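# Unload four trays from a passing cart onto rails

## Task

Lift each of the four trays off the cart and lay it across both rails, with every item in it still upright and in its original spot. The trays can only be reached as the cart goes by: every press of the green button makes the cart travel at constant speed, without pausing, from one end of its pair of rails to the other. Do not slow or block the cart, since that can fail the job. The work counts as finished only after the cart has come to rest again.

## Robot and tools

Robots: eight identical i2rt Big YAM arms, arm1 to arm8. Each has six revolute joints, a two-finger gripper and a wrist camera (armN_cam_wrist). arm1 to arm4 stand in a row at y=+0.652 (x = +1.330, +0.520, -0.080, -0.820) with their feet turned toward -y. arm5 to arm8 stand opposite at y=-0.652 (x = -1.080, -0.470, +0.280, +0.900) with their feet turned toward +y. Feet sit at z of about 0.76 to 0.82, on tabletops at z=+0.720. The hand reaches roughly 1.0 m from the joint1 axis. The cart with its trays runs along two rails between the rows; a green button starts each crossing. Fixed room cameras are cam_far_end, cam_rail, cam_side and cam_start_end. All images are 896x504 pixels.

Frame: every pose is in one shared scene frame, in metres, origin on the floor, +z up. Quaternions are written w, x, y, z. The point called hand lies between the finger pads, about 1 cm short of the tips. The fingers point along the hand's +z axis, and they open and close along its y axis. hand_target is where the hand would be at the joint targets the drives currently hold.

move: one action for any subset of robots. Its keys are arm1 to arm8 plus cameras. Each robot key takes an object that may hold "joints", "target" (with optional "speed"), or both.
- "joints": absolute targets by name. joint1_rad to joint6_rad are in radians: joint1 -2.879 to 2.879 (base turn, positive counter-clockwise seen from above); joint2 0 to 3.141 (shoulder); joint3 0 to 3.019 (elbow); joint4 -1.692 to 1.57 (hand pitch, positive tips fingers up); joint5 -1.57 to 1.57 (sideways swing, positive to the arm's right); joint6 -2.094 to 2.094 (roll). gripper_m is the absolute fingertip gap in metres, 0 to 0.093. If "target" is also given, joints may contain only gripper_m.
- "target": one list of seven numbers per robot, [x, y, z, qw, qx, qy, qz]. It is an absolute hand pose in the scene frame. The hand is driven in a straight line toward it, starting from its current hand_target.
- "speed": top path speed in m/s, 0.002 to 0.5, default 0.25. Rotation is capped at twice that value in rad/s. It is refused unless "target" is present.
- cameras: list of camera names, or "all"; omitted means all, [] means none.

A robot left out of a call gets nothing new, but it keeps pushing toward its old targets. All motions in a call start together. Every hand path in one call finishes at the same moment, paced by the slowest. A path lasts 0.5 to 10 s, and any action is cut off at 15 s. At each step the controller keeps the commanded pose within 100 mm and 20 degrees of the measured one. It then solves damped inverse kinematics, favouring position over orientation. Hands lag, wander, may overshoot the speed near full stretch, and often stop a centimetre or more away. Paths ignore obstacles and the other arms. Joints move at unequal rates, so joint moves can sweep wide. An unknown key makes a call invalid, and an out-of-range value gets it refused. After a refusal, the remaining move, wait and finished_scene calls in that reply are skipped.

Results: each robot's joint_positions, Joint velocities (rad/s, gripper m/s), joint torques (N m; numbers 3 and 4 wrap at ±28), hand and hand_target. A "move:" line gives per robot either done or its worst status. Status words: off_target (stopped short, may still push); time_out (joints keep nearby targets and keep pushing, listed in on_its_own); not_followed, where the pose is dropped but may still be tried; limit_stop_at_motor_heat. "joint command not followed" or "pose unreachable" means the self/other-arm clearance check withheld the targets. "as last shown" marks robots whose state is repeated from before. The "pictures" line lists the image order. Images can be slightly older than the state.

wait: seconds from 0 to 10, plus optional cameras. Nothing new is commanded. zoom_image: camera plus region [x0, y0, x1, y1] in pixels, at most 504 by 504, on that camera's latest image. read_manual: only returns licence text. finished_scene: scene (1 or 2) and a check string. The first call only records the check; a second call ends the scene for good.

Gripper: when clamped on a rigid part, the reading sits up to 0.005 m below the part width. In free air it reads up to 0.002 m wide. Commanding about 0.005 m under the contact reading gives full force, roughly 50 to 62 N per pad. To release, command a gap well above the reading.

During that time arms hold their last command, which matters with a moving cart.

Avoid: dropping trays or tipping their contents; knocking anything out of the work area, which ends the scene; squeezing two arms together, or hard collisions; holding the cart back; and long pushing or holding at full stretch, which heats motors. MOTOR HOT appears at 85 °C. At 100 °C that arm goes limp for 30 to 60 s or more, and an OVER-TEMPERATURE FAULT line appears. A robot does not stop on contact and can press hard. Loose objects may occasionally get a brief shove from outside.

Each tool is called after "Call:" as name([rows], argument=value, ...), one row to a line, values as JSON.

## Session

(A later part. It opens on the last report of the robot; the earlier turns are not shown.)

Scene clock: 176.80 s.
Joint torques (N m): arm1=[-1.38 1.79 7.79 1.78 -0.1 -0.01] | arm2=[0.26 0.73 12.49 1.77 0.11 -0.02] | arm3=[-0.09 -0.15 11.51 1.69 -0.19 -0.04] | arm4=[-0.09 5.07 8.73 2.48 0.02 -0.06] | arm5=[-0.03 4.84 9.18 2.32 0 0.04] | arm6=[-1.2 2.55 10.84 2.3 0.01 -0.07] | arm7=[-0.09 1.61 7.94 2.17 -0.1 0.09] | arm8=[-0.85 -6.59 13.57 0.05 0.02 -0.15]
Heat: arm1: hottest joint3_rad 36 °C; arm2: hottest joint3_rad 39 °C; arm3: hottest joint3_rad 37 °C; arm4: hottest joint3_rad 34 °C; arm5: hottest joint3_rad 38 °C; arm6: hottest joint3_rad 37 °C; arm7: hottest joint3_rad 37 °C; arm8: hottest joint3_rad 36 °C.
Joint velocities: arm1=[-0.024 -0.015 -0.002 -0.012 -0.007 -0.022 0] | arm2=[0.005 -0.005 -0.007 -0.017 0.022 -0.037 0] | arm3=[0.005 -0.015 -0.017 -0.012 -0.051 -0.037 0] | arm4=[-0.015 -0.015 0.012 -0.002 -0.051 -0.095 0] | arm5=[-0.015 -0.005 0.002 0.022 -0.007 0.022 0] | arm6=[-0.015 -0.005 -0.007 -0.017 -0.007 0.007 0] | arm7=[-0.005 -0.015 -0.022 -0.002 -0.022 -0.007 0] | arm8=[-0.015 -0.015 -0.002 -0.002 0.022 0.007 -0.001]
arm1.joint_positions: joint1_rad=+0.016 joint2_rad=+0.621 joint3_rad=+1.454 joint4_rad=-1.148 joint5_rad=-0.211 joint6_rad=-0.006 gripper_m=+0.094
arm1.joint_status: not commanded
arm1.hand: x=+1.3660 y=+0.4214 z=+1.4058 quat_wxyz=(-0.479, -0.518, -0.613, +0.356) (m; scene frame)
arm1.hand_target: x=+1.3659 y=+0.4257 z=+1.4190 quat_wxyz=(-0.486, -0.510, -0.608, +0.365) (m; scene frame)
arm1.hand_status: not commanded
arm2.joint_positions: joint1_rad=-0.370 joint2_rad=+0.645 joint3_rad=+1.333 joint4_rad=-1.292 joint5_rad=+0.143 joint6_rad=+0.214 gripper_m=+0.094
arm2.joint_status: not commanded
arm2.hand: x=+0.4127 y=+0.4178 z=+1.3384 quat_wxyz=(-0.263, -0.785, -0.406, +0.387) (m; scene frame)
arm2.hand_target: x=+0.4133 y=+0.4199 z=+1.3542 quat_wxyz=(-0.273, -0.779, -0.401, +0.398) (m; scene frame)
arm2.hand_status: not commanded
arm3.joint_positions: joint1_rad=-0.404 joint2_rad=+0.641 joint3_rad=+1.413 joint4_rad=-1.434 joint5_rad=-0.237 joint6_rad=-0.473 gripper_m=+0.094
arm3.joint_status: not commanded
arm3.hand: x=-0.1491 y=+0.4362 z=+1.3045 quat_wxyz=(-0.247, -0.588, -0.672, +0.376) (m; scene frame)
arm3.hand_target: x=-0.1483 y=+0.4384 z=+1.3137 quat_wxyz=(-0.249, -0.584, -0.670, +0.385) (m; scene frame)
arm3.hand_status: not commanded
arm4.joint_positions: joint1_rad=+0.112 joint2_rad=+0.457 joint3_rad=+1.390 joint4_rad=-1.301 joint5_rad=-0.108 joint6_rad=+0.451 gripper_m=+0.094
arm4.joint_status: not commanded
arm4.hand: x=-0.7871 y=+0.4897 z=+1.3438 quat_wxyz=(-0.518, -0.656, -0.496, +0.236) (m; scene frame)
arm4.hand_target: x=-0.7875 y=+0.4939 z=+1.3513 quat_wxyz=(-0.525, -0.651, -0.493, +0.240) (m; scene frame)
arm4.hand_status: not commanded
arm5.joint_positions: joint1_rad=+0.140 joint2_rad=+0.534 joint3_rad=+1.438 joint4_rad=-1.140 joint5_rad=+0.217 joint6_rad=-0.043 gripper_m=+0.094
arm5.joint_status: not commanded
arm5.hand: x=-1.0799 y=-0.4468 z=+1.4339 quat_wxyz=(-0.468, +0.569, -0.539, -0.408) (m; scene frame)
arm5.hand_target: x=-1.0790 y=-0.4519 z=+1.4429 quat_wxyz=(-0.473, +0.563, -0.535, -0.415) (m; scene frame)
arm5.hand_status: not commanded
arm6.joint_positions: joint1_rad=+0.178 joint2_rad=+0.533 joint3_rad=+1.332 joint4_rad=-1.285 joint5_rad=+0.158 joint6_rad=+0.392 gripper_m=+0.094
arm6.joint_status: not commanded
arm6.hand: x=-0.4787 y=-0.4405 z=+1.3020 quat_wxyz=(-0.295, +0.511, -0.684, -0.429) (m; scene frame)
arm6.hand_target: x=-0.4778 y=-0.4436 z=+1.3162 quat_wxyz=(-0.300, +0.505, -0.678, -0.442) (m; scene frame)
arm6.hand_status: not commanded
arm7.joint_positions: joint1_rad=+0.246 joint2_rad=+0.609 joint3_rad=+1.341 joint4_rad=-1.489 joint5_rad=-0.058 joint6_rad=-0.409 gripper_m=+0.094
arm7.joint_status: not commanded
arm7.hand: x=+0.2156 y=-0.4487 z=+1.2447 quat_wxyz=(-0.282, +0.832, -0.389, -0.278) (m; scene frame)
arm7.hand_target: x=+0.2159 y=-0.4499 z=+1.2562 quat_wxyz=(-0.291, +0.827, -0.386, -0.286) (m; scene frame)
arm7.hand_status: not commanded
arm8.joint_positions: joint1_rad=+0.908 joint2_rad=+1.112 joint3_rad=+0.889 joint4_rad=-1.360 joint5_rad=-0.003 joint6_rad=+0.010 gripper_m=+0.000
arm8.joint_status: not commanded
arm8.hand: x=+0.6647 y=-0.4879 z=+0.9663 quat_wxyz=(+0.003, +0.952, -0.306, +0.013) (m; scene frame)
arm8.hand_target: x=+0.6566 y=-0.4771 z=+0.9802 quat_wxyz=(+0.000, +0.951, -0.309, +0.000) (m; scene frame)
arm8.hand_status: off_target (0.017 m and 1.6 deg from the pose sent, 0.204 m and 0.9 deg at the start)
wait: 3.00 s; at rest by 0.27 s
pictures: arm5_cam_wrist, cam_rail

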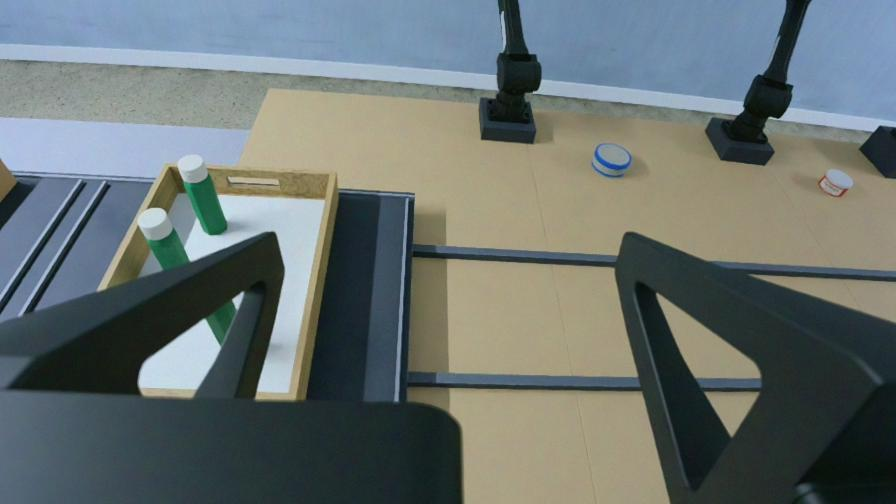

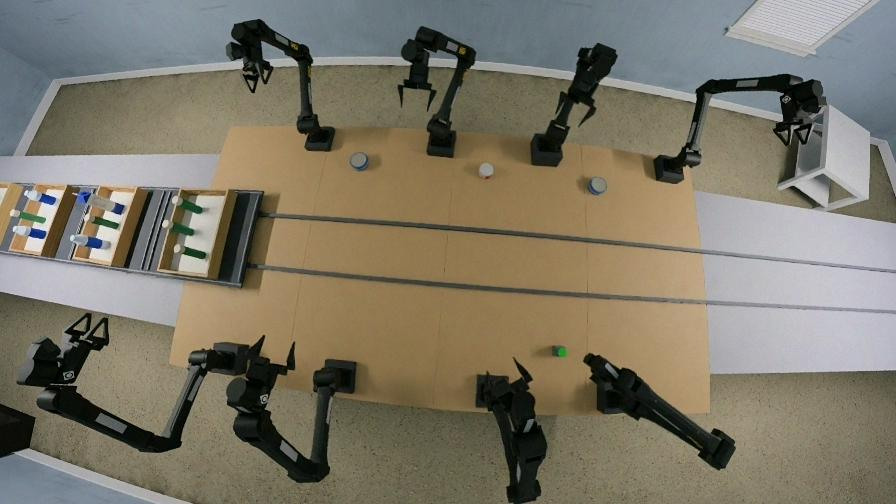

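Call:
wait(seconds=0.1, cameras=["arm4_cam_wrist", "arm5_cam_wrist", "cam_rail", "cam_side"])

Scene clock: 186.83 s.
Joint torques (N m): arm1=[-1.26 1.96 7.73 1.46 -0.08 -0.02] | arm2=[0.67 0.85 12.37 1.8 0.12 -0.01] | arm3=[-0.03 -0.15 11.51 1.69 -0.19 -0.04] | arm4=[-0.26 5.19 8.79 2.52 0.03 -0.08] | arm5=[-0.09 4.31 9.2 2.43 -0.02 0.01] | arm6=[-1.26 2.61 10.82 2.3 0.01 -0.07] | arm7=[-0.09 1.61 7.94 2.18 -0.11 0.1] | arm8=[-1.03 -6.65 13.59 0.14 0.01 -0.14]
Heat: arm1: hottest joint3_rad 36 °C; arm2: hottest joint3_rad 40 °C; arm3: hottest joint3_rad 37 °C; arm4: hottest joint3_rad 34 °C; arm5: hottest joint3_rad 38 °C; arm6: hottest joint3_rad 37 °C; arm7: hottest joint3_rad 37 °C; arm8: hottest joint3_rad 36 °C.
Joint velocities: arm1=[-0.015 -0.005 -0.002 0.012 -0.037 -0.007 0] | arm2=[-0.005 -0.015 -0.002 0.007 0.007 0.051 0] | arm3=[0.005 -0.005 0.002 -0.007 -0.007 -0.007 0] | arm4=[-0.005 -0.015 -0.002 0.002 -0.051 -0.037 0] | arm5=[-0.005 -0.015 -0.017 0.007 0.022 -0.022 0] | arm6=[-0.015 -0.015 -0.002 -0.002 0.007 -0.007 0] | arm7=[0.005 -0.005 -0.002 0.002 -0.007 -0.051 0] | arm8=[-0.005 -0.015 -0.017 0.007 0.022 -0.066 -0.001]
arm1.joint_positions: joint1_rad=+0.016 joint2_rad=+0.621 joint3_rad=+1.454 joint4_rad=-1.148 joint5_rad=-0.211 joint6_rad=-0.006 gripper_m=+0.094
arm1.joint_status: not commanded
arm1.hand: x=+1.3660 y=+0.4214 z=+1.4058 quat_wxyz=(-0.479, -0.518, -0.613, +0.356) (m; scene frame)
arm1.hand_target: x=+1.3659 y=+0.4257 z=+1.4190 quat_wxyz=(-0.486, -0.510, -0.608, +0.365) (m; scene frame)
arm1.hand_status: not commanded
arm2.joint_positions: joint1_rad=-0.370 joint2_rad=+0.645 joint3_rad=+1.333 joint4_rad=-1.292 joint5_rad=+0.143 joint6_rad=+0.214 gripper_m=+0.094
arm2.joint_status: not commanded
arm2.hand: x=+0.4127 y=+0.4178 z=+1.3384 quat_wxyz=(-0.263, -0.785, -0.406, +0.387) (m; scene frame)
arm2.hand_target: x=+0.4133 y=+0.4199 z=+1.3542 quat_wxyz=(-0.273, -0.779, -0.401, +0.398) (m; scene frame)
arm2.hand_status: not commanded
arm3.joint_positions: joint1_rad=-0.404 joint2_rad=+0.641 joint3_rad=+1.413 joint4_rad=-1.434 joint5_rad=-0.237 joint6_rad=-0.473 gripper_m=+0.094
arm3.joint_status: not commanded
arm3.hand: x=-0.1491 y=+0.4362 z=+1.3045 quat_wxyz=(-0.247, -0.588, -0.672, +0.376) (m; scene frame)
arm3.hand_target: x=-0.1483 y=+0.4384 z=+1.3137 quat_wxyz=(-0.249, -0.584, -0.670, +0.385) (m; scene frame)
arm3.hand_status: not commanded
arm4.joint_positions: joint1_rad=+0.112 joint2_rad=+0.457 joint3_rad=+1.390 joint4_rad=-1.301 joint5_rad=-0.108 joint6_rad=+0.451 gripper_m=+0.094
arm4.joint_status: not commanded
arm4.hand: x=-0.7871 y=+0.4897 z=+1.3438 quat_wxyz=(-0.518, -0.656, -0.496, +0.236) (m; scene frame)
arm4.hand_target: x=-0.7875 y=+0.4939 z=+1.3513 quat_wxyz=(-0.525, -0.651, -0.493, +0.240) (m; scene frame)
arm4.hand_status: not commanded
arm5.joint_positions: joint1_rad=+0.140 joint2_rad=+0.534 joint3_rad=+1.438 joint4_rad=-1.140 joint5_rad=+0.217 joint6_rad=-0.043 gripper_m=+0.094
arm5.joint_status: not commanded
arm5.hand: x=-1.0799 y=-0.4468 z=+1.4339 quat_wxyz=(-0.468, +0.569, -0.539, -0.408) (m; scene frame)
arm5.hand_target: x=-1.0790 y=-0.4519 z=+1.4429 quat_wxyz=(-0.473, +0.563, -0.535, -0.415) (m; scene frame)
arm5.hand_status: not commanded
arm6.joint_positions: joint1_rad=+0.178 joint2_rad=+0.533 joint3_rad=+1.332 joint4_rad=-1.285 joint5_rad=+0.158 joint6_rad=+0.392 gripper_m=+0.094
arm6.joint_status: not commanded
arm6.hand: x=-0.4787 y=-0.4405 z=+1.3020 quat_wxyz=(-0.295, +0.511, -0.684, -0.429) (m; scene frame)
arm6.hand_target: x=-0.4778 y=-0.4436 z=+1.3162 quat_wxyz=(-0.300, +0.505, -0.678, -0.442) (m; scene frame)
arm6.hand_status: not commanded
arm7.joint_positions: joint1_rad=+0.246 joint2_rad=+0.609 joint3_rad=+1.341 joint4_rad=-1.489 joint5_rad=-0.058 joint6_rad=-0.409 gripper_m=+0.094
arm7.joint_status: not commanded
arm7.hand: x=+0.2156 y=-0.4487 z=+1.2447 quat_wxyz=(-0.282, +0.832, -0.389, -0.278) (m; scene frame)
arm7.hand_target: x=+0.2159 y=-0.4499 z=+1.2562 quat_wxyz=(-0.291, +0.827, -0.386, -0.286) (m; scene frame)
arm7.hand_status: not commanded
arm8.joint_positions: joint1_rad=+0.908 joint2_rad=+1.112 joint3_rad=+0.889 joint4_rad=-1.360 joint5_rad=-0.003 joint6_rad=+0.010 gripper_m=+0.000
arm8.joint_status: not commanded
arm8.hand: x=+0.6647 y=-0.4879 z=+0.9663 quat_wxyz=(+0.003, +0.952, -0.306, +0.013) (m; scene frame)
arm8.hand_target: x=+0.6566 y=-0.4771 z=+0.9802 quat_wxyz=(+0.000, +0.951, -0.309, +0.000) (m; scene frame)
arm8.hand_status: off_target (0.017 m and 1.6 deg from the pose sent, 0.204 m and 0.9 deg at the start)
wait: 0.10 s; at rest from the start
pictures: arm4_cam_wrist, arm5_cam_wrist, cam_rail, cam_side

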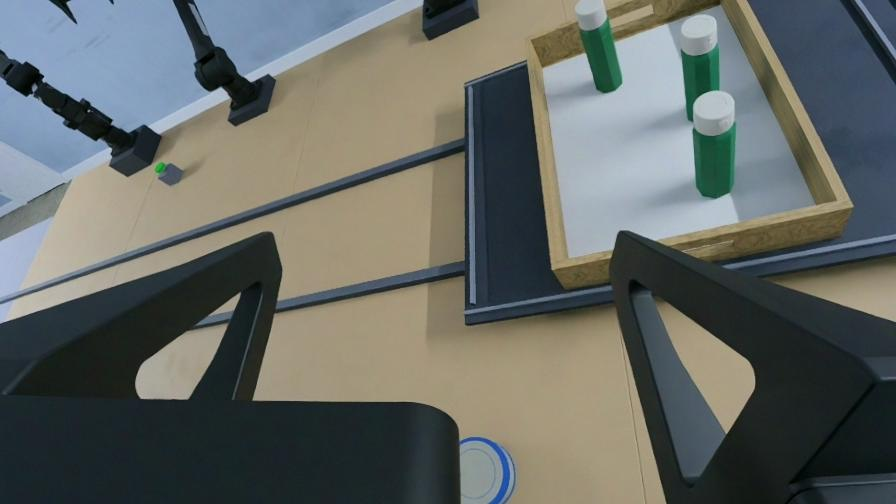

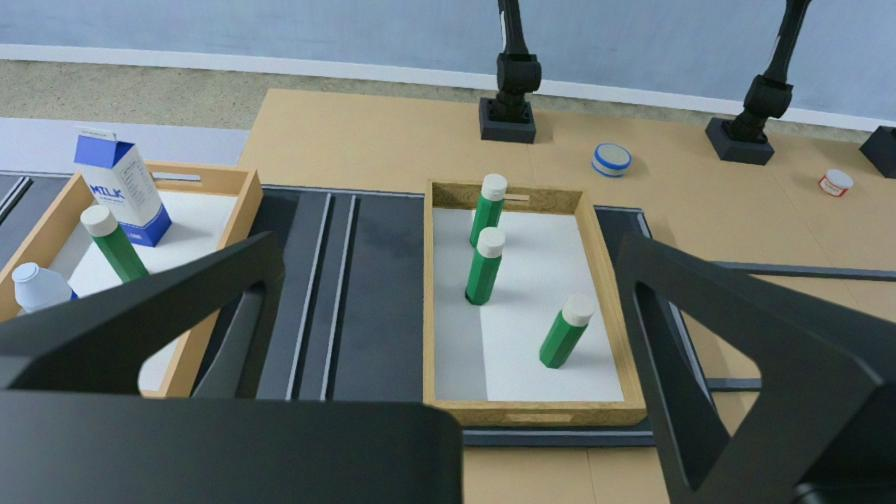

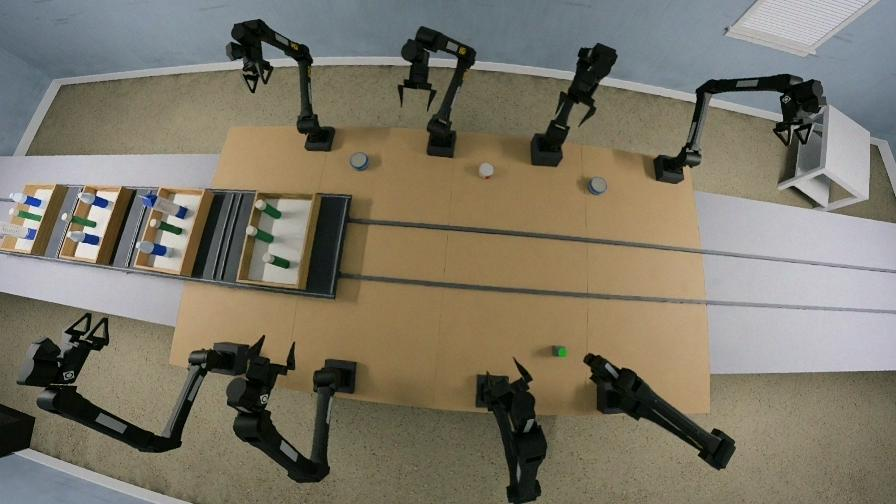

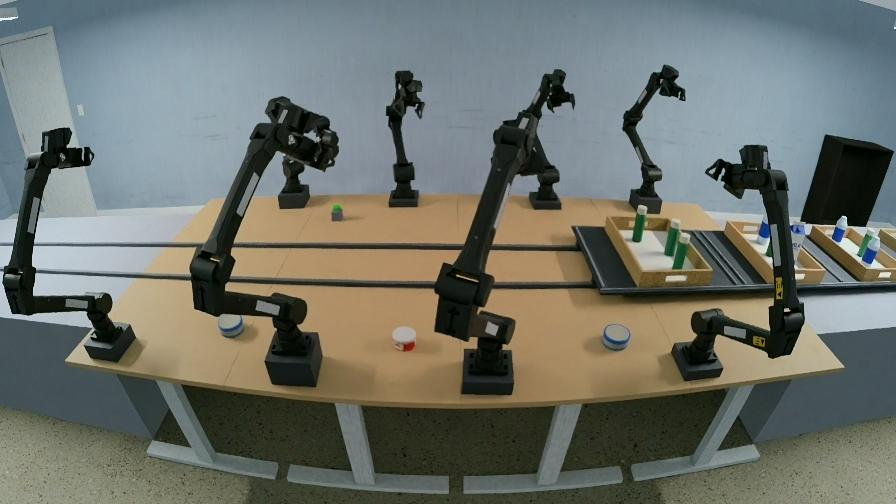

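Call:
zoom_image(camera="arm5_cam_wrist", region=[400, 160, 680, 460])

Call:
zoom_image(camera="cam_side", region=[560, 190, 896, 310])

Call:
zoom_image(camera="arm4_cam_wrist", region=[440, 0, 896, 330])

Call:
wait(seconds=0.1, cameras=["arm4_cam_wrist", "arm5_cam_wrist", "cam_rail", "cam_side", "arm6_cam_wrist", "arm3_cam_wrist"])

Scaled by 1.680 from the camera's 896x504 image, which has a finer 1280x720 frame.

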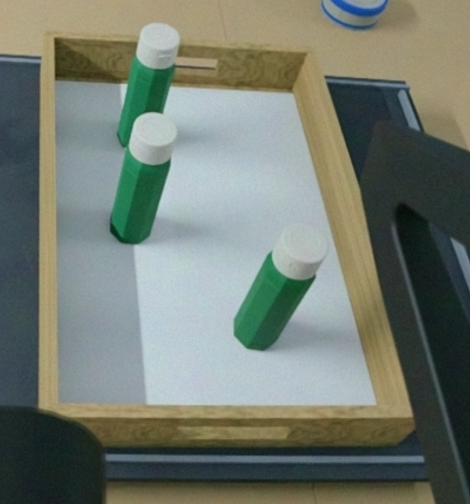

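Scaled by 1.500 from the camera's 896x504 image, which has a finer 1280x720 frame.

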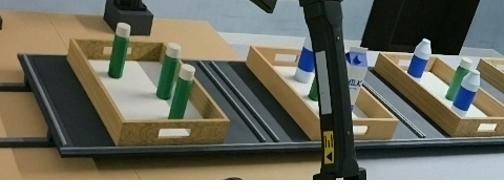

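Scaled by 1.105 from the camera's 896x504 image, which has a finer 1280x720 frame.

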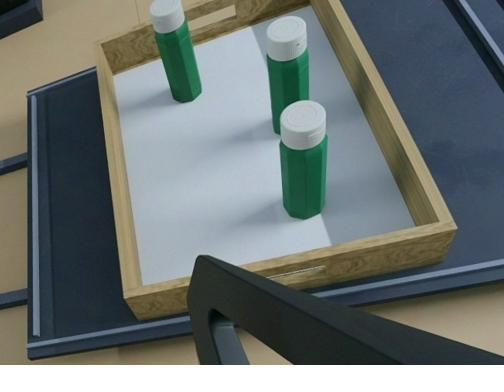

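Scene clock: 192.47 s.
Joint torques (N m): arm1=[-0.85 2.55 7.99 1.54 -0.1 -0.01] | arm2=[0.85 0.73 12.46 1.94 0.08 -0.03] | arm3=[-0.03 -0.15 11.51 1.69 -0.19 -0.04] | arm4=[-0.15 5.36 8.76 2.52 0.02 -0.07] | arm5=[-0.03 4.78 9.03 2.35 0.04 0] | arm6=[-1.2 2.55 10.8 2.3 0 -0.07] | arm7=[-0.15 1.61 7.94 2.18 -0.11 0.1] | arm8=[-0.79 -6.65 13.59 0.12 0.02 -0.15]
Heat: arm1: hottest joint3_rad 37 °C; arm2: hottest joint3_rad 40 °C; arm3: hottest joint3_rad 37 °C; arm4: hottest joint3_rad 34 °C; arm5: hottest joint3_rad 38 °C; arm6: hottest joint3_rad 37 °C; arm7: hottest joint3_rad 37 °C; arm8: hottest joint3_rad 37 °C.
Joint velocities: arm1=[-0.005 -0.015 -0.012 -0.007 -0.022 -0.007 0] | arm2=[0.005 0.005 -0.007 -0.017 -0.007 -0.066 0] | arm3=[-0.005 0.005 -0.002 -0.012 0.037 -0.007 0] | arm4=[0.005 0.005 0.007 0.002 0.007 -0.037 0] | arm5=[-0.005 -0.015 0.002 0.007 0.007 -0.022 0] | arm6=[-0.015 0.005 -0.002 -0.017 -0.022 -0.066 0] | arm7=[-0.005 -0.005 -0.012 -0.007 -0.007 0.022 0] | arm8=[-0.005 -0.005 0.007 -0.002 0.007 -0.007 -0.001]
arm1.joint_positions: joint1_rad=+0.016 joint2_rad=+0.621 joint3_rad=+1.454 joint4_rad=-1.148 joint5_rad=-0.211 joint6_rad=-0.006 gripper_m=+0.094
arm1.joint_status: not commanded
arm1.hand: x=+1.3660 y=+0.4214 z=+1.4058 quat_wxyz=(-0.479, -0.518, -0.613, +0.356) (m; scene frame)
arm1.hand_target: x=+1.3659 y=+0.4257 z=+1.4190 quat_wxyz=(-0.486, -0.510, -0.608, +0.365) (m; scene frame)
arm1.hand_status: not commanded
arm2.joint_positions: joint1_rad=-0.370 joint2_rad=+0.645 joint3_rad=+1.333 joint4_rad=-1.292 joint5_rad=+0.143 joint6_rad=+0.214 gripper_m=+0.094
arm2.joint_status: not commanded
arm2.hand: x=+0.4127 y=+0.4178 z=+1.3384 quat_wxyz=(-0.263, -0.785, -0.406, +0.387) (m; scene frame)
arm2.hand_target: x=+0.4133 y=+0.4199 z=+1.3542 quat_wxyz=(-0.273, -0.779, -0.401, +0.398) (m; scene frame)
arm2.hand_status: not commanded
arm3.joint_positions: joint1_rad=-0.404 joint2_rad=+0.641 joint3_rad=+1.413 joint4_rad=-1.434 joint5_rad=-0.237 joint6_rad=-0.473 gripper_m=+0.094
arm3.joint_status: not commanded
arm3.hand: x=-0.1491 y=+0.4362 z=+1.3045 quat_wxyz=(-0.247, -0.588, -0.672, +0.376) (m; scene frame)
arm3.hand_target: x=-0.1483 y=+0.4384 z=+1.3137 quat_wxyz=(-0.249, -0.584, -0.670, +0.385) (m; scene frame)
arm3.hand_status: not commanded
arm4.joint_positions: joint1_rad=+0.112 joint2_rad=+0.457 joint3_rad=+1.390 joint4_rad=-1.301 joint5_rad=-0.108 joint6_rad=+0.451 gripper_m=+0.094
arm4.joint_status: not commanded
arm4.hand: x=-0.7871 y=+0.4897 z=+1.3438 quat_wxyz=(-0.518, -0.656, -0.496, +0.236) (m; scene frame)
arm4.hand_target: x=-0.7875 y=+0.4939 z=+1.3513 quat_wxyz=(-0.525, -0.651, -0.493, +0.240) (m; scene frame)
arm4.hand_status: not commanded
arm5.joint_positions: joint1_rad=+0.140 joint2_rad=+0.534 joint3_rad=+1.438 joint4_rad=-1.140 joint5_rad=+0.217 joint6_rad=-0.043 gripper_m=+0.094
arm5.joint_status: not commanded
arm5.hand: x=-1.0799 y=-0.4468 z=+1.4339 quat_wxyz=(-0.468, +0.569, -0.539, -0.408) (m; scene frame)
arm5.hand_target: x=-1.0790 y=-0.4519 z=+1.4429 quat_wxyz=(-0.473, +0.563, -0.535, -0.415) (m; scene frame)
arm5.hand_status: not commanded
arm6.joint_positions: joint1_rad=+0.178 joint2_rad=+0.533 joint3_rad=+1.332 joint4_rad=-1.285 joint5_rad=+0.158 joint6_rad=+0.392 gripper_m=+0.094
arm6.joint_status: not commanded
arm6.hand: x=-0.4787 y=-0.4405 z=+1.3020 quat_wxyz=(-0.295, +0.511, -0.684, -0.429) (m; scene frame)
arm6.hand_target: x=-0.4778 y=-0.4436 z=+1.3162 quat_wxyz=(-0.300, +0.505, -0.678, -0.442) (m; scene frame)
arm6.hand_status: not commanded
arm7.joint_positions: joint1_rad=+0.246 joint2_rad=+0.609 joint3_rad=+1.341 joint4_rad=-1.489 joint5_rad=-0.058 joint6_rad=-0.409 gripper_m=+0.094
arm7.joint_status: not commanded
arm7.hand: x=+0.2156 y=-0.4487 z=+1.2447 quat_wxyz=(-0.282, +0.832, -0.389, -0.278) (m; scene frame)
arm7.hand_target: x=+0.2159 y=-0.4499 z=+1.2562 quat_wxyz=(-0.291, +0.827, -0.386, -0.286) (m; scene frame)
arm7.hand_status: not commanded
arm8.joint_positions: joint1_rad=+0.908 joint2_rad=+1.112 joint3_rad=+0.889 joint4_rad=-1.360 joint5_rad=-0.003 joint6_rad=+0.010 gripper_m=+0.000
arm8.joint_status: not commanded
arm8.hand: x=+0.6647 y=-0.4879 z=+0.9663 quat_wxyz=(+0.003, +0.952, -0.306, +0.013) (m; scene frame)
arm8.hand_target: x=+0.6566 y=-0.4771 z=+0.9802 quat_wxyz=(+0.000, +0.951, -0.309, +0.000) (m; scene frame)
arm8.hand_status: off_target (0.017 m and 1.6 deg from the pose sent, 0.204 m and 0.9 deg at the start)
wait: 0.10 s; at rest from the start
pictures: arm3_cam_wrist, arm4_cam_wrist, arm5_cam_wrist, arm6_cam_wrist, cam_rail, cam_side

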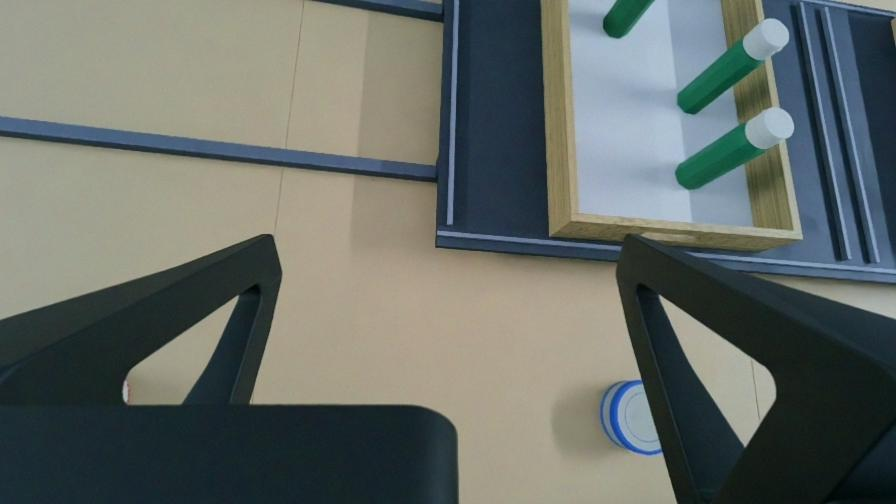

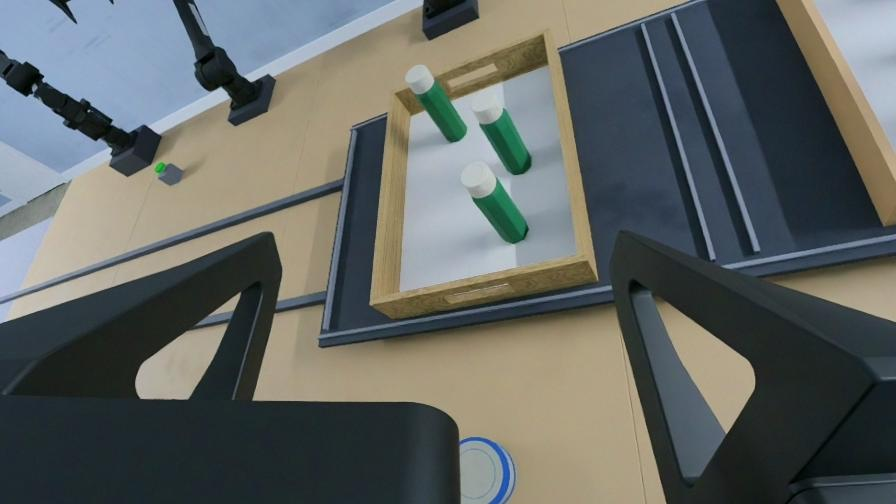

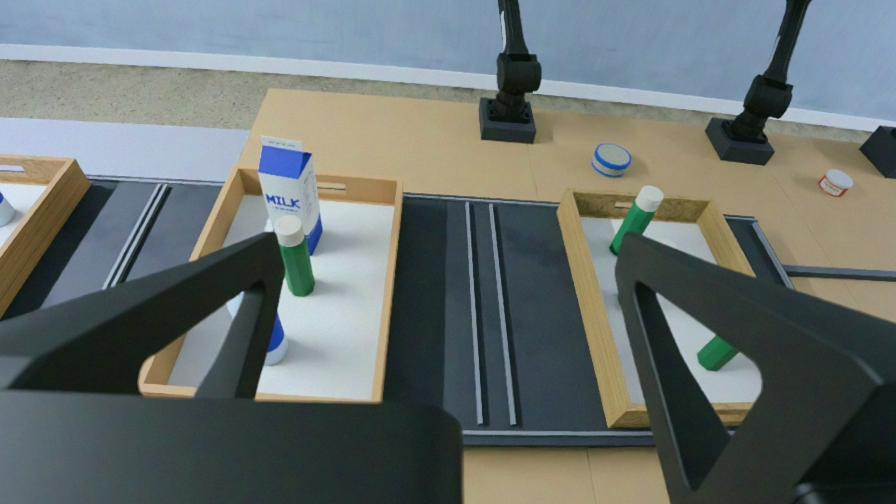

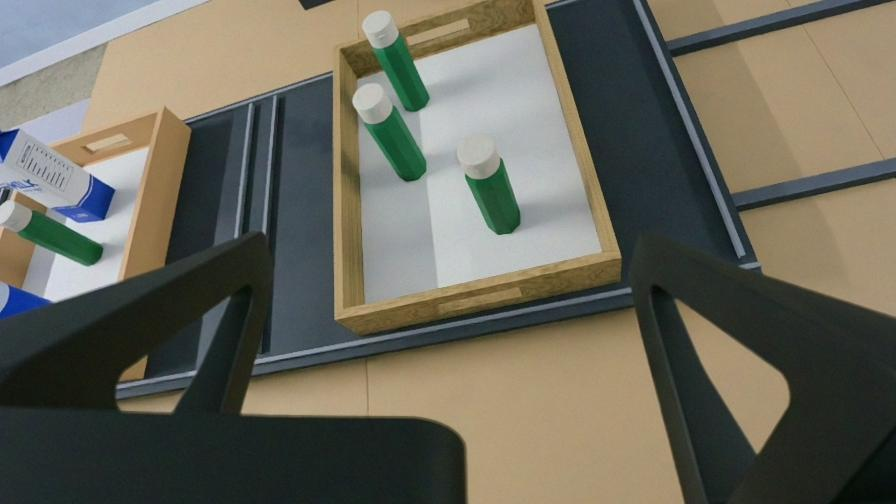

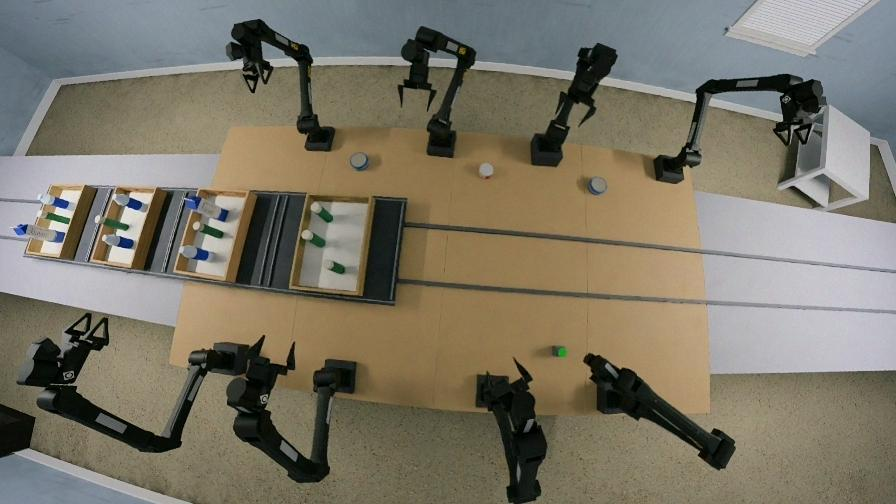

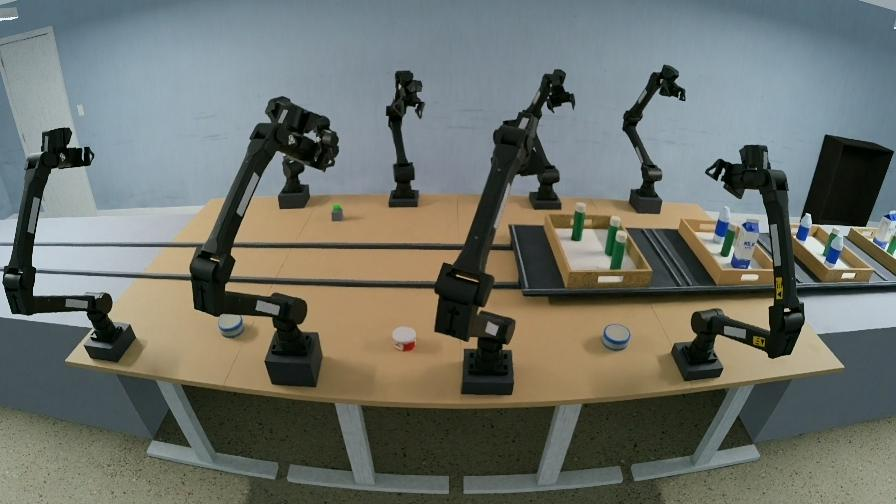

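Call:
wait(seconds=8, cameras=["arm5_cam_wrist", "cam_side"])

Call:
zoom_image(camera="cam_side", region=[400, 190, 896, 310])

Call:
wait(seconds=9.5, cameras=["arm4_cam_wrist", "arm5_cam_wrist", "arm6_cam_wrist"])

Scene clock: 208.00 s.
Joint torques (N m): arm1=[-1.2 1.26 7.64 1.36 -0.1 -0.04] | arm2=[0.85 1.03 12.38 1.89 0.09 0] | arm3=[0.03 -0.21 11.51 1.69 -0.19 -0.04] | arm4=[-0.09 5.36 8.77 2.51 0.02 -0.07] | arm5=[-0.15 4.42 9.09 2.3 -0.01 0.02] | arm6=[-1.32 2.55 10.82 2.29 0 -0.07] | arm7=[-0.15 1.55 7.94 2.17 -0.11 0.1] | arm8=[-1.03 -6.59 13.6 0.09 0.03 -0.15]
Heat: arm1: hottest joint3_rad 37 °C; arm2: hottest joint3_rad 40 °C; arm3: hottest joint3_rad 37 °C; arm4: hottest joint3_rad 34 °C; arm5: hottest joint3_rad 38 °C; arm6: hottest joint3_rad 37 °C; arm7: hottest joint3_rad 37 °C; arm8: hottest joint3_rad 38 °C.
Joint velocities: arm1=[-0.005 -0.005 -0.012 0.022 -0.066 -0.007 0] | arm2=[-0.005 0.005 0.002 -0.017 0.037 -0.037 0] | arm3=[-0.005 0.005 -0.002 -0.017 -0.022 -0.022 0] | arm4=[0.015 -0.024 0.007 -0.012 -0.037 0.051 0] | arm5=[-0.015 -0.015 -0.012 -0.012 0.022 0.007 0] | arm6=[-0.015 -0.005 0.007 0.012 -0.022 -0.022 0] | arm7=[-0.005 -0.005 -0.007 0.012 -0.022 -0.066 0] | arm8=[-0.005 0.005 0.002 -0.017 0.037 -0.051 0]
arm1.joint_positions: joint1_rad=+0.016 joint2_rad=+0.621 joint3_rad=+1.454 joint4_rad=-1.148 joint5_rad=-0.211 joint6_rad=-0.006 gripper_m=+0.094
arm1.joint_status: not commanded
arm1.hand: x=+1.3660 y=+0.4214 z=+1.4058 quat_wxyz=(-0.479, -0.518, -0.613, +0.356) (m; scene frame)
arm1.hand_target: x=+1.3659 y=+0.4257 z=+1.4190 quat_wxyz=(-0.486, -0.510, -0.608, +0.365) (m; scene frame)
arm1.hand_status: not commanded
arm2.joint_positions: joint1_rad=-0.370 joint2_rad=+0.645 joint3_rad=+1.333 joint4_rad=-1.292 joint5_rad=+0.143 joint6_rad=+0.214 gripper_m=+0.094
arm2.joint_status: not commanded
arm2.hand: x=+0.4127 y=+0.4178 z=+1.3384 quat_wxyz=(-0.263, -0.785, -0.406, +0.387) (m; scene frame)
arm2.hand_target: x=+0.4133 y=+0.4199 z=+1.3542 quat_wxyz=(-0.273, -0.779, -0.401, +0.398) (m; scene frame)
arm2.hand_status: not commanded
arm3.joint_positions: joint1_rad=-0.404 joint2_rad=+0.641 joint3_rad=+1.413 joint4_rad=-1.434 joint5_rad=-0.237 joint6_rad=-0.473 gripper_m=+0.094
arm3.joint_status: not commanded
arm3.hand: x=-0.1491 y=+0.4362 z=+1.3045 quat_wxyz=(-0.247, -0.588, -0.672, +0.376) (m; scene frame)
arm3.hand_target: x=-0.1483 y=+0.4384 z=+1.3137 quat_wxyz=(-0.249, -0.584, -0.670, +0.385) (m; scene frame)
arm3.hand_status: not commanded
arm4.joint_positions: joint1_rad=+0.112 joint2_rad=+0.457 joint3_rad=+1.390 joint4_rad=-1.301 joint5_rad=-0.108 joint6_rad=+0.451 gripper_m=+0.094
arm4.joint_status: not commanded
arm4.hand: x=-0.7871 y=+0.4897 z=+1.3438 quat_wxyz=(-0.518, -0.656, -0.496, +0.236) (m; scene frame)
arm4.hand_target: x=-0.7875 y=+0.4939 z=+1.3513 quat_wxyz=(-0.525, -0.651, -0.493, +0.240) (m; scene frame)
arm4.hand_status: not commanded
arm5.joint_positions: joint1_rad=+0.140 joint2_rad=+0.534 joint3_rad=+1.438 joint4_rad=-1.140 joint5_rad=+0.217 joint6_rad=-0.043 gripper_m=+0.094
arm5.joint_status: not commanded
arm5.hand: x=-1.0799 y=-0.4468 z=+1.4339 quat_wxyz=(-0.468, +0.569, -0.539, -0.408) (m; scene frame)
arm5.hand_target: x=-1.0790 y=-0.4519 z=+1.4429 quat_wxyz=(-0.473, +0.563, -0.535, -0.415) (m; scene frame)
arm5.hand_status: not commanded
arm6.joint_positions: joint1_rad=+0.178 joint2_rad=+0.533 joint3_rad=+1.332 joint4_rad=-1.285 joint5_rad=+0.158 joint6_rad=+0.392 gripper_m=+0.094
arm6.joint_status: not commanded
arm6.hand: x=-0.4787 y=-0.4405 z=+1.3020 quat_wxyz=(-0.295, +0.511, -0.684, -0.429) (m; scene frame)
arm6.hand_target: x=-0.4778 y=-0.4436 z=+1.3162 quat_wxyz=(-0.300, +0.505, -0.678, -0.442) (m; scene frame)
arm6.hand_status: not commanded
arm7.joint_positions: joint1_rad=+0.246 joint2_rad=+0.609 joint3_rad=+1.341 joint4_rad=-1.489 joint5_rad=-0.058 joint6_rad=-0.409 gripper_m=+0.094
arm7.joint_status: not commanded
arm7.hand: x=+0.2156 y=-0.4487 z=+1.2447 quat_wxyz=(-0.282, +0.832, -0.389, -0.278) (m; scene frame)
arm7.hand_target: x=+0.2159 y=-0.4499 z=+1.2562 quat_wxyz=(-0.291, +0.827, -0.386, -0.286) (m; scene frame)
arm7.hand_status: not commanded
arm8.joint_positions: joint1_rad=+0.908 joint2_rad=+1.112 joint3_rad=+0.889 joint4_rad=-1.360 joint5_rad=-0.003 joint6_rad=+0.010 gripper_m=+0.000
arm8.joint_status: not commanded
arm8.hand: x=+0.6647 y=-0.4879 z=+0.9663 quat_wxyz=(+0.003, +0.952, -0.306, +0.013) (m; scene frame)
arm8.hand_target: x=+0.6566 y=-0.4771 z=+0.9802 quat_wxyz=(+0.000, +0.951, -0.309, +0.000) (m; scene frame)
arm8.hand_status: off_target (0.017 m and 1.6 deg from the pose sent, 0.204 m and 0.9 deg at the start)
wait: 8.00 s; at rest from the start
pictures: arm5_cam_wrist, cam_side

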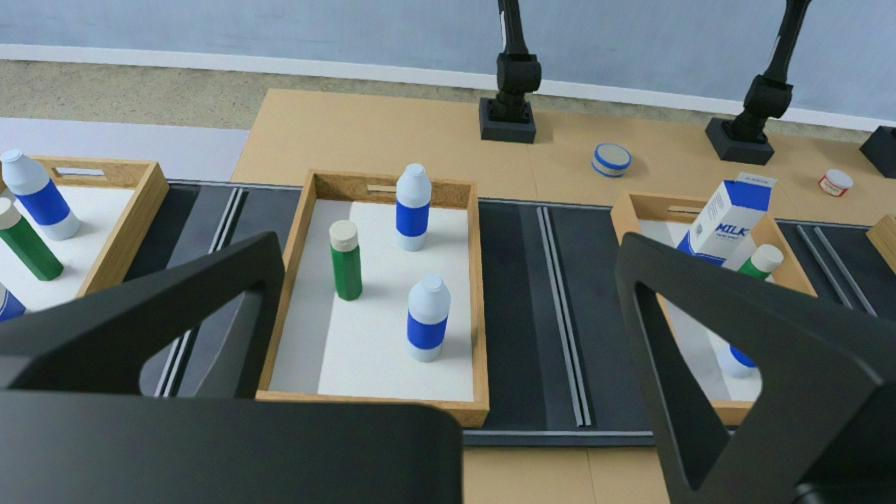

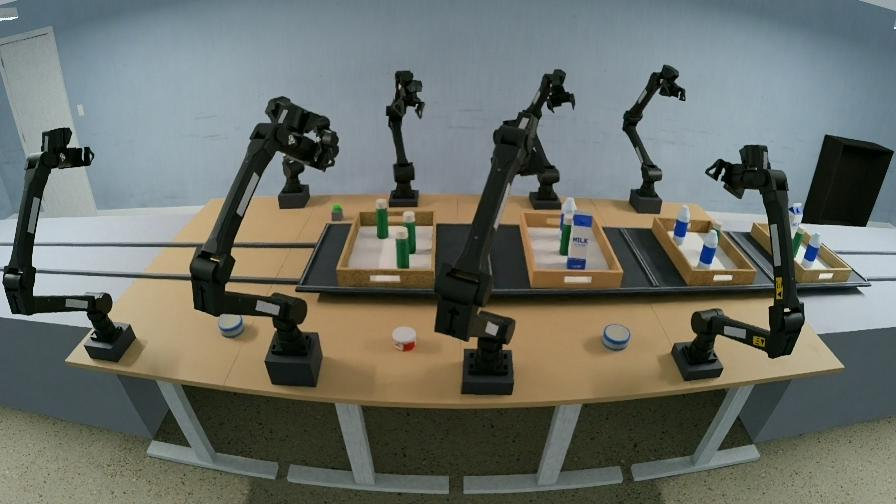

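Scaled by 1.016 from the camera's 896x504 image, which has a finer 1280x720 frame.

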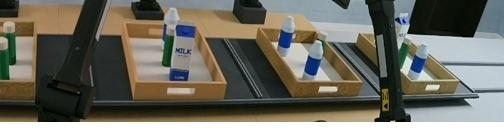

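Scene clock: 217.50 s.
Joint torques (N m): arm1=[-1.14 1.61 7.72 1.51 -0.05 -0.01] | arm2=[0.91 1.32 12.33 1.84 0.1 -0.02] | arm3=[-0.09 -0.21 11.51 1.68 -0.19 -0.04] | arm4=[-0.03 5.3 8.8 2.51 0.02 -0.07] | arm5=[0.21 4.42 9.16 2.3 0 0.07] | arm6=[-1.26 2.61 10.82 2.32 0 -0.07] | arm7=[-0.15 1.61 7.94 2.15 -0.11 0.1] | arm8=[-0.91 -6.65 13.56 0.13 0.02 -0.15]
Heat: arm1: hottest joint3_rad 37 °C; arm2: hottest joint3_rad 40 °C; arm3: hottest joint3_rad 37 °C; arm4: hottest joint3_rad 34 °C; arm5: hottest joint3_rad 38 °C; arm6: hottest joint3_rad 37 °C; arm7: hottest joint3_rad 37 °C; arm8: hottest joint3_rad 38 °C.
Joint velocities: arm1=[-0.024 0.005 -0.017 0.017 -0.007 -0.007 0] | arm2=[0.015 -0.015 -0.017 -0.007 0.037 -0.007 0] | arm3=[0.005 0.005 -0.002 -0.017 -0.037 0.066 0] | arm4=[-0.005 -0.015 -0.002 0.012 0.007 0.037 0] | arm5=[-0.005 -0.005 -0.012 -0.027 0.007 -0.022 0] | arm6=[-0.015 -0.015 0.002 0.002 0.007 0.007 0] | arm7=[-0.005 0.005 -0.007 -0.012 0.022 -0.022 0] | arm8=[-0.005 -0.005 0.012 -0.017 -0.037 -0.066 0]
arm1.joint_positions: joint1_rad=+0.016 joint2_rad=+0.621 joint3_rad=+1.454 joint4_rad=-1.148 joint5_rad=-0.211 joint6_rad=-0.006 gripper_m=+0.094
arm1.joint_status: not commanded
arm1.hand: x=+1.3660 y=+0.4214 z=+1.4058 quat_wxyz=(-0.479, -0.518, -0.613, +0.356) (m; scene frame)
arm1.hand_target: x=+1.3659 y=+0.4257 z=+1.4190 quat_wxyz=(-0.486, -0.510, -0.608, +0.365) (m; scene frame)
arm1.hand_status: not commanded
arm2.joint_positions: joint1_rad=-0.370 joint2_rad=+0.645 joint3_rad=+1.333 joint4_rad=-1.292 joint5_rad=+0.143 joint6_rad=+0.214 gripper_m=+0.094
arm2.joint_status: not commanded
arm2.hand: x=+0.4127 y=+0.4178 z=+1.3384 quat_wxyz=(-0.263, -0.785, -0.406, +0.387) (m; scene frame)
arm2.hand_target: x=+0.4133 y=+0.4199 z=+1.3542 quat_wxyz=(-0.273, -0.779, -0.401, +0.398) (m; scene frame)
arm2.hand_status: not commanded
arm3.joint_positions: joint1_rad=-0.404 joint2_rad=+0.641 joint3_rad=+1.413 joint4_rad=-1.434 joint5_rad=-0.237 joint6_rad=-0.473 gripper_m=+0.094
arm3.joint_status: not commanded
arm3.hand: x=-0.1491 y=+0.4362 z=+1.3045 quat_wxyz=(-0.247, -0.588, -0.672, +0.376) (m; scene frame)
arm3.hand_target: x=-0.1483 y=+0.4384 z=+1.3137 quat_wxyz=(-0.249, -0.584, -0.670, +0.385) (m; scene frame)
arm3.hand_status: not commanded
arm4.joint_positions: joint1_rad=+0.112 joint2_rad=+0.457 joint3_rad=+1.390 joint4_rad=-1.301 joint5_rad=-0.108 joint6_rad=+0.451 gripper_m=+0.094
arm4.joint_status: not commanded
arm4.hand: x=-0.7871 y=+0.4897 z=+1.3438 quat_wxyz=(-0.518, -0.656, -0.496, +0.236) (m; scene frame)
arm4.hand_target: x=-0.7875 y=+0.4939 z=+1.3513 quat_wxyz=(-0.525, -0.651, -0.493, +0.240) (m; scene frame)
arm4.hand_status: not commanded
arm5.joint_positions: joint1_rad=+0.140 joint2_rad=+0.534 joint3_rad=+1.438 joint4_rad=-1.140 joint5_rad=+0.217 joint6_rad=-0.043 gripper_m=+0.094
arm5.joint_status: not commanded
arm5.hand: x=-1.0799 y=-0.4468 z=+1.4339 quat_wxyz=(-0.468, +0.569, -0.539, -0.408) (m; scene frame)
arm5.hand_target: x=-1.0790 y=-0.4519 z=+1.4429 quat_wxyz=(-0.473, +0.563, -0.535, -0.415) (m; scene frame)
arm5.hand_status: not commanded
arm6.joint_positions: joint1_rad=+0.178 joint2_rad=+0.533 joint3_rad=+1.332 joint4_rad=-1.285 joint5_rad=+0.158 joint6_rad=+0.392 gripper_m=+0.094
arm6.joint_status: not commanded
arm6.hand: x=-0.4787 y=-0.4405 z=+1.3020 quat_wxyz=(-0.295, +0.511, -0.684, -0.429) (m; scene frame)
arm6.hand_target: x=-0.4778 y=-0.4436 z=+1.3162 quat_wxyz=(-0.300, +0.505, -0.678, -0.442) (m; scene frame)
arm6.hand_status: not commanded
arm7.joint_positions: joint1_rad=+0.246 joint2_rad=+0.609 joint3_rad=+1.341 joint4_rad=-1.489 joint5_rad=-0.058 joint6_rad=-0.409 gripper_m=+0.094
arm7.joint_status: not commanded
arm7.hand: x=+0.2156 y=-0.4487 z=+1.2447 quat_wxyz=(-0.282, +0.832, -0.389, -0.278) (m; scene frame)
arm7.hand_target: x=+0.2159 y=-0.4499 z=+1.2562 quat_wxyz=(-0.291, +0.827, -0.386, -0.286) (m; scene frame)
arm7.hand_status: not commanded
arm8.joint_positions: joint1_rad=+0.908 joint2_rad=+1.112 joint3_rad=+0.889 joint4_rad=-1.360 joint5_rad=-0.003 joint6_rad=+0.010 gripper_m=+0.000
arm8.joint_status: not commanded
arm8.hand: x=+0.6647 y=-0.4879 z=+0.9663 quat_wxyz=(+0.003, +0.952, -0.306, +0.013) (m; scene frame)
arm8.hand_target: x=+0.6566 y=-0.4771 z=+0.9802 quat_wxyz=(+0.000, +0.951, -0.309, +0.000) (m; scene frame)
arm8.hand_status: off_target (0.017 m and 1.6 deg from the pose sent, 0.204 m and 0.9 deg at the start)
wait: 9.50 s; at rest by 0.27 s
pictures: arm4_cam_wrist, arm5_cam_wrist, arm6_cam_wrist

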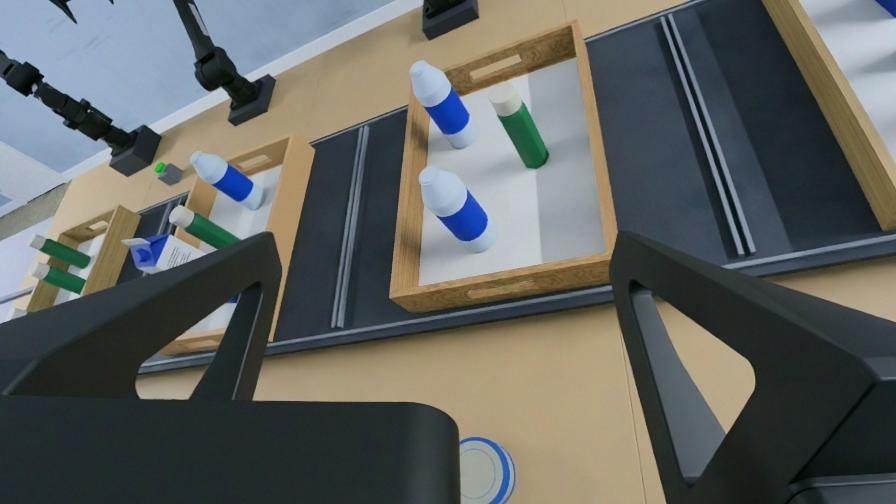

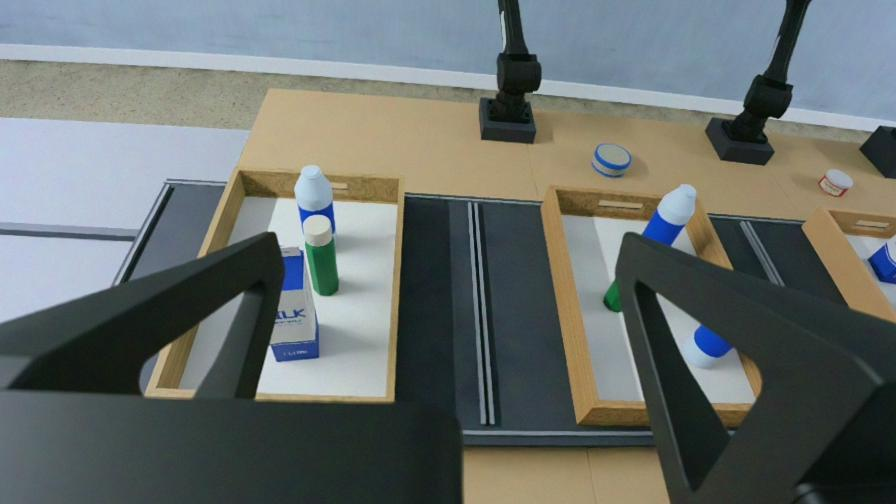

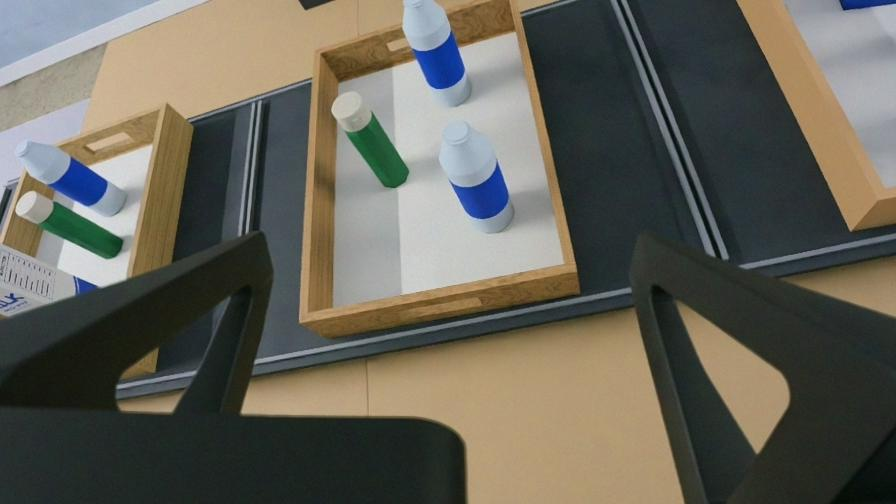

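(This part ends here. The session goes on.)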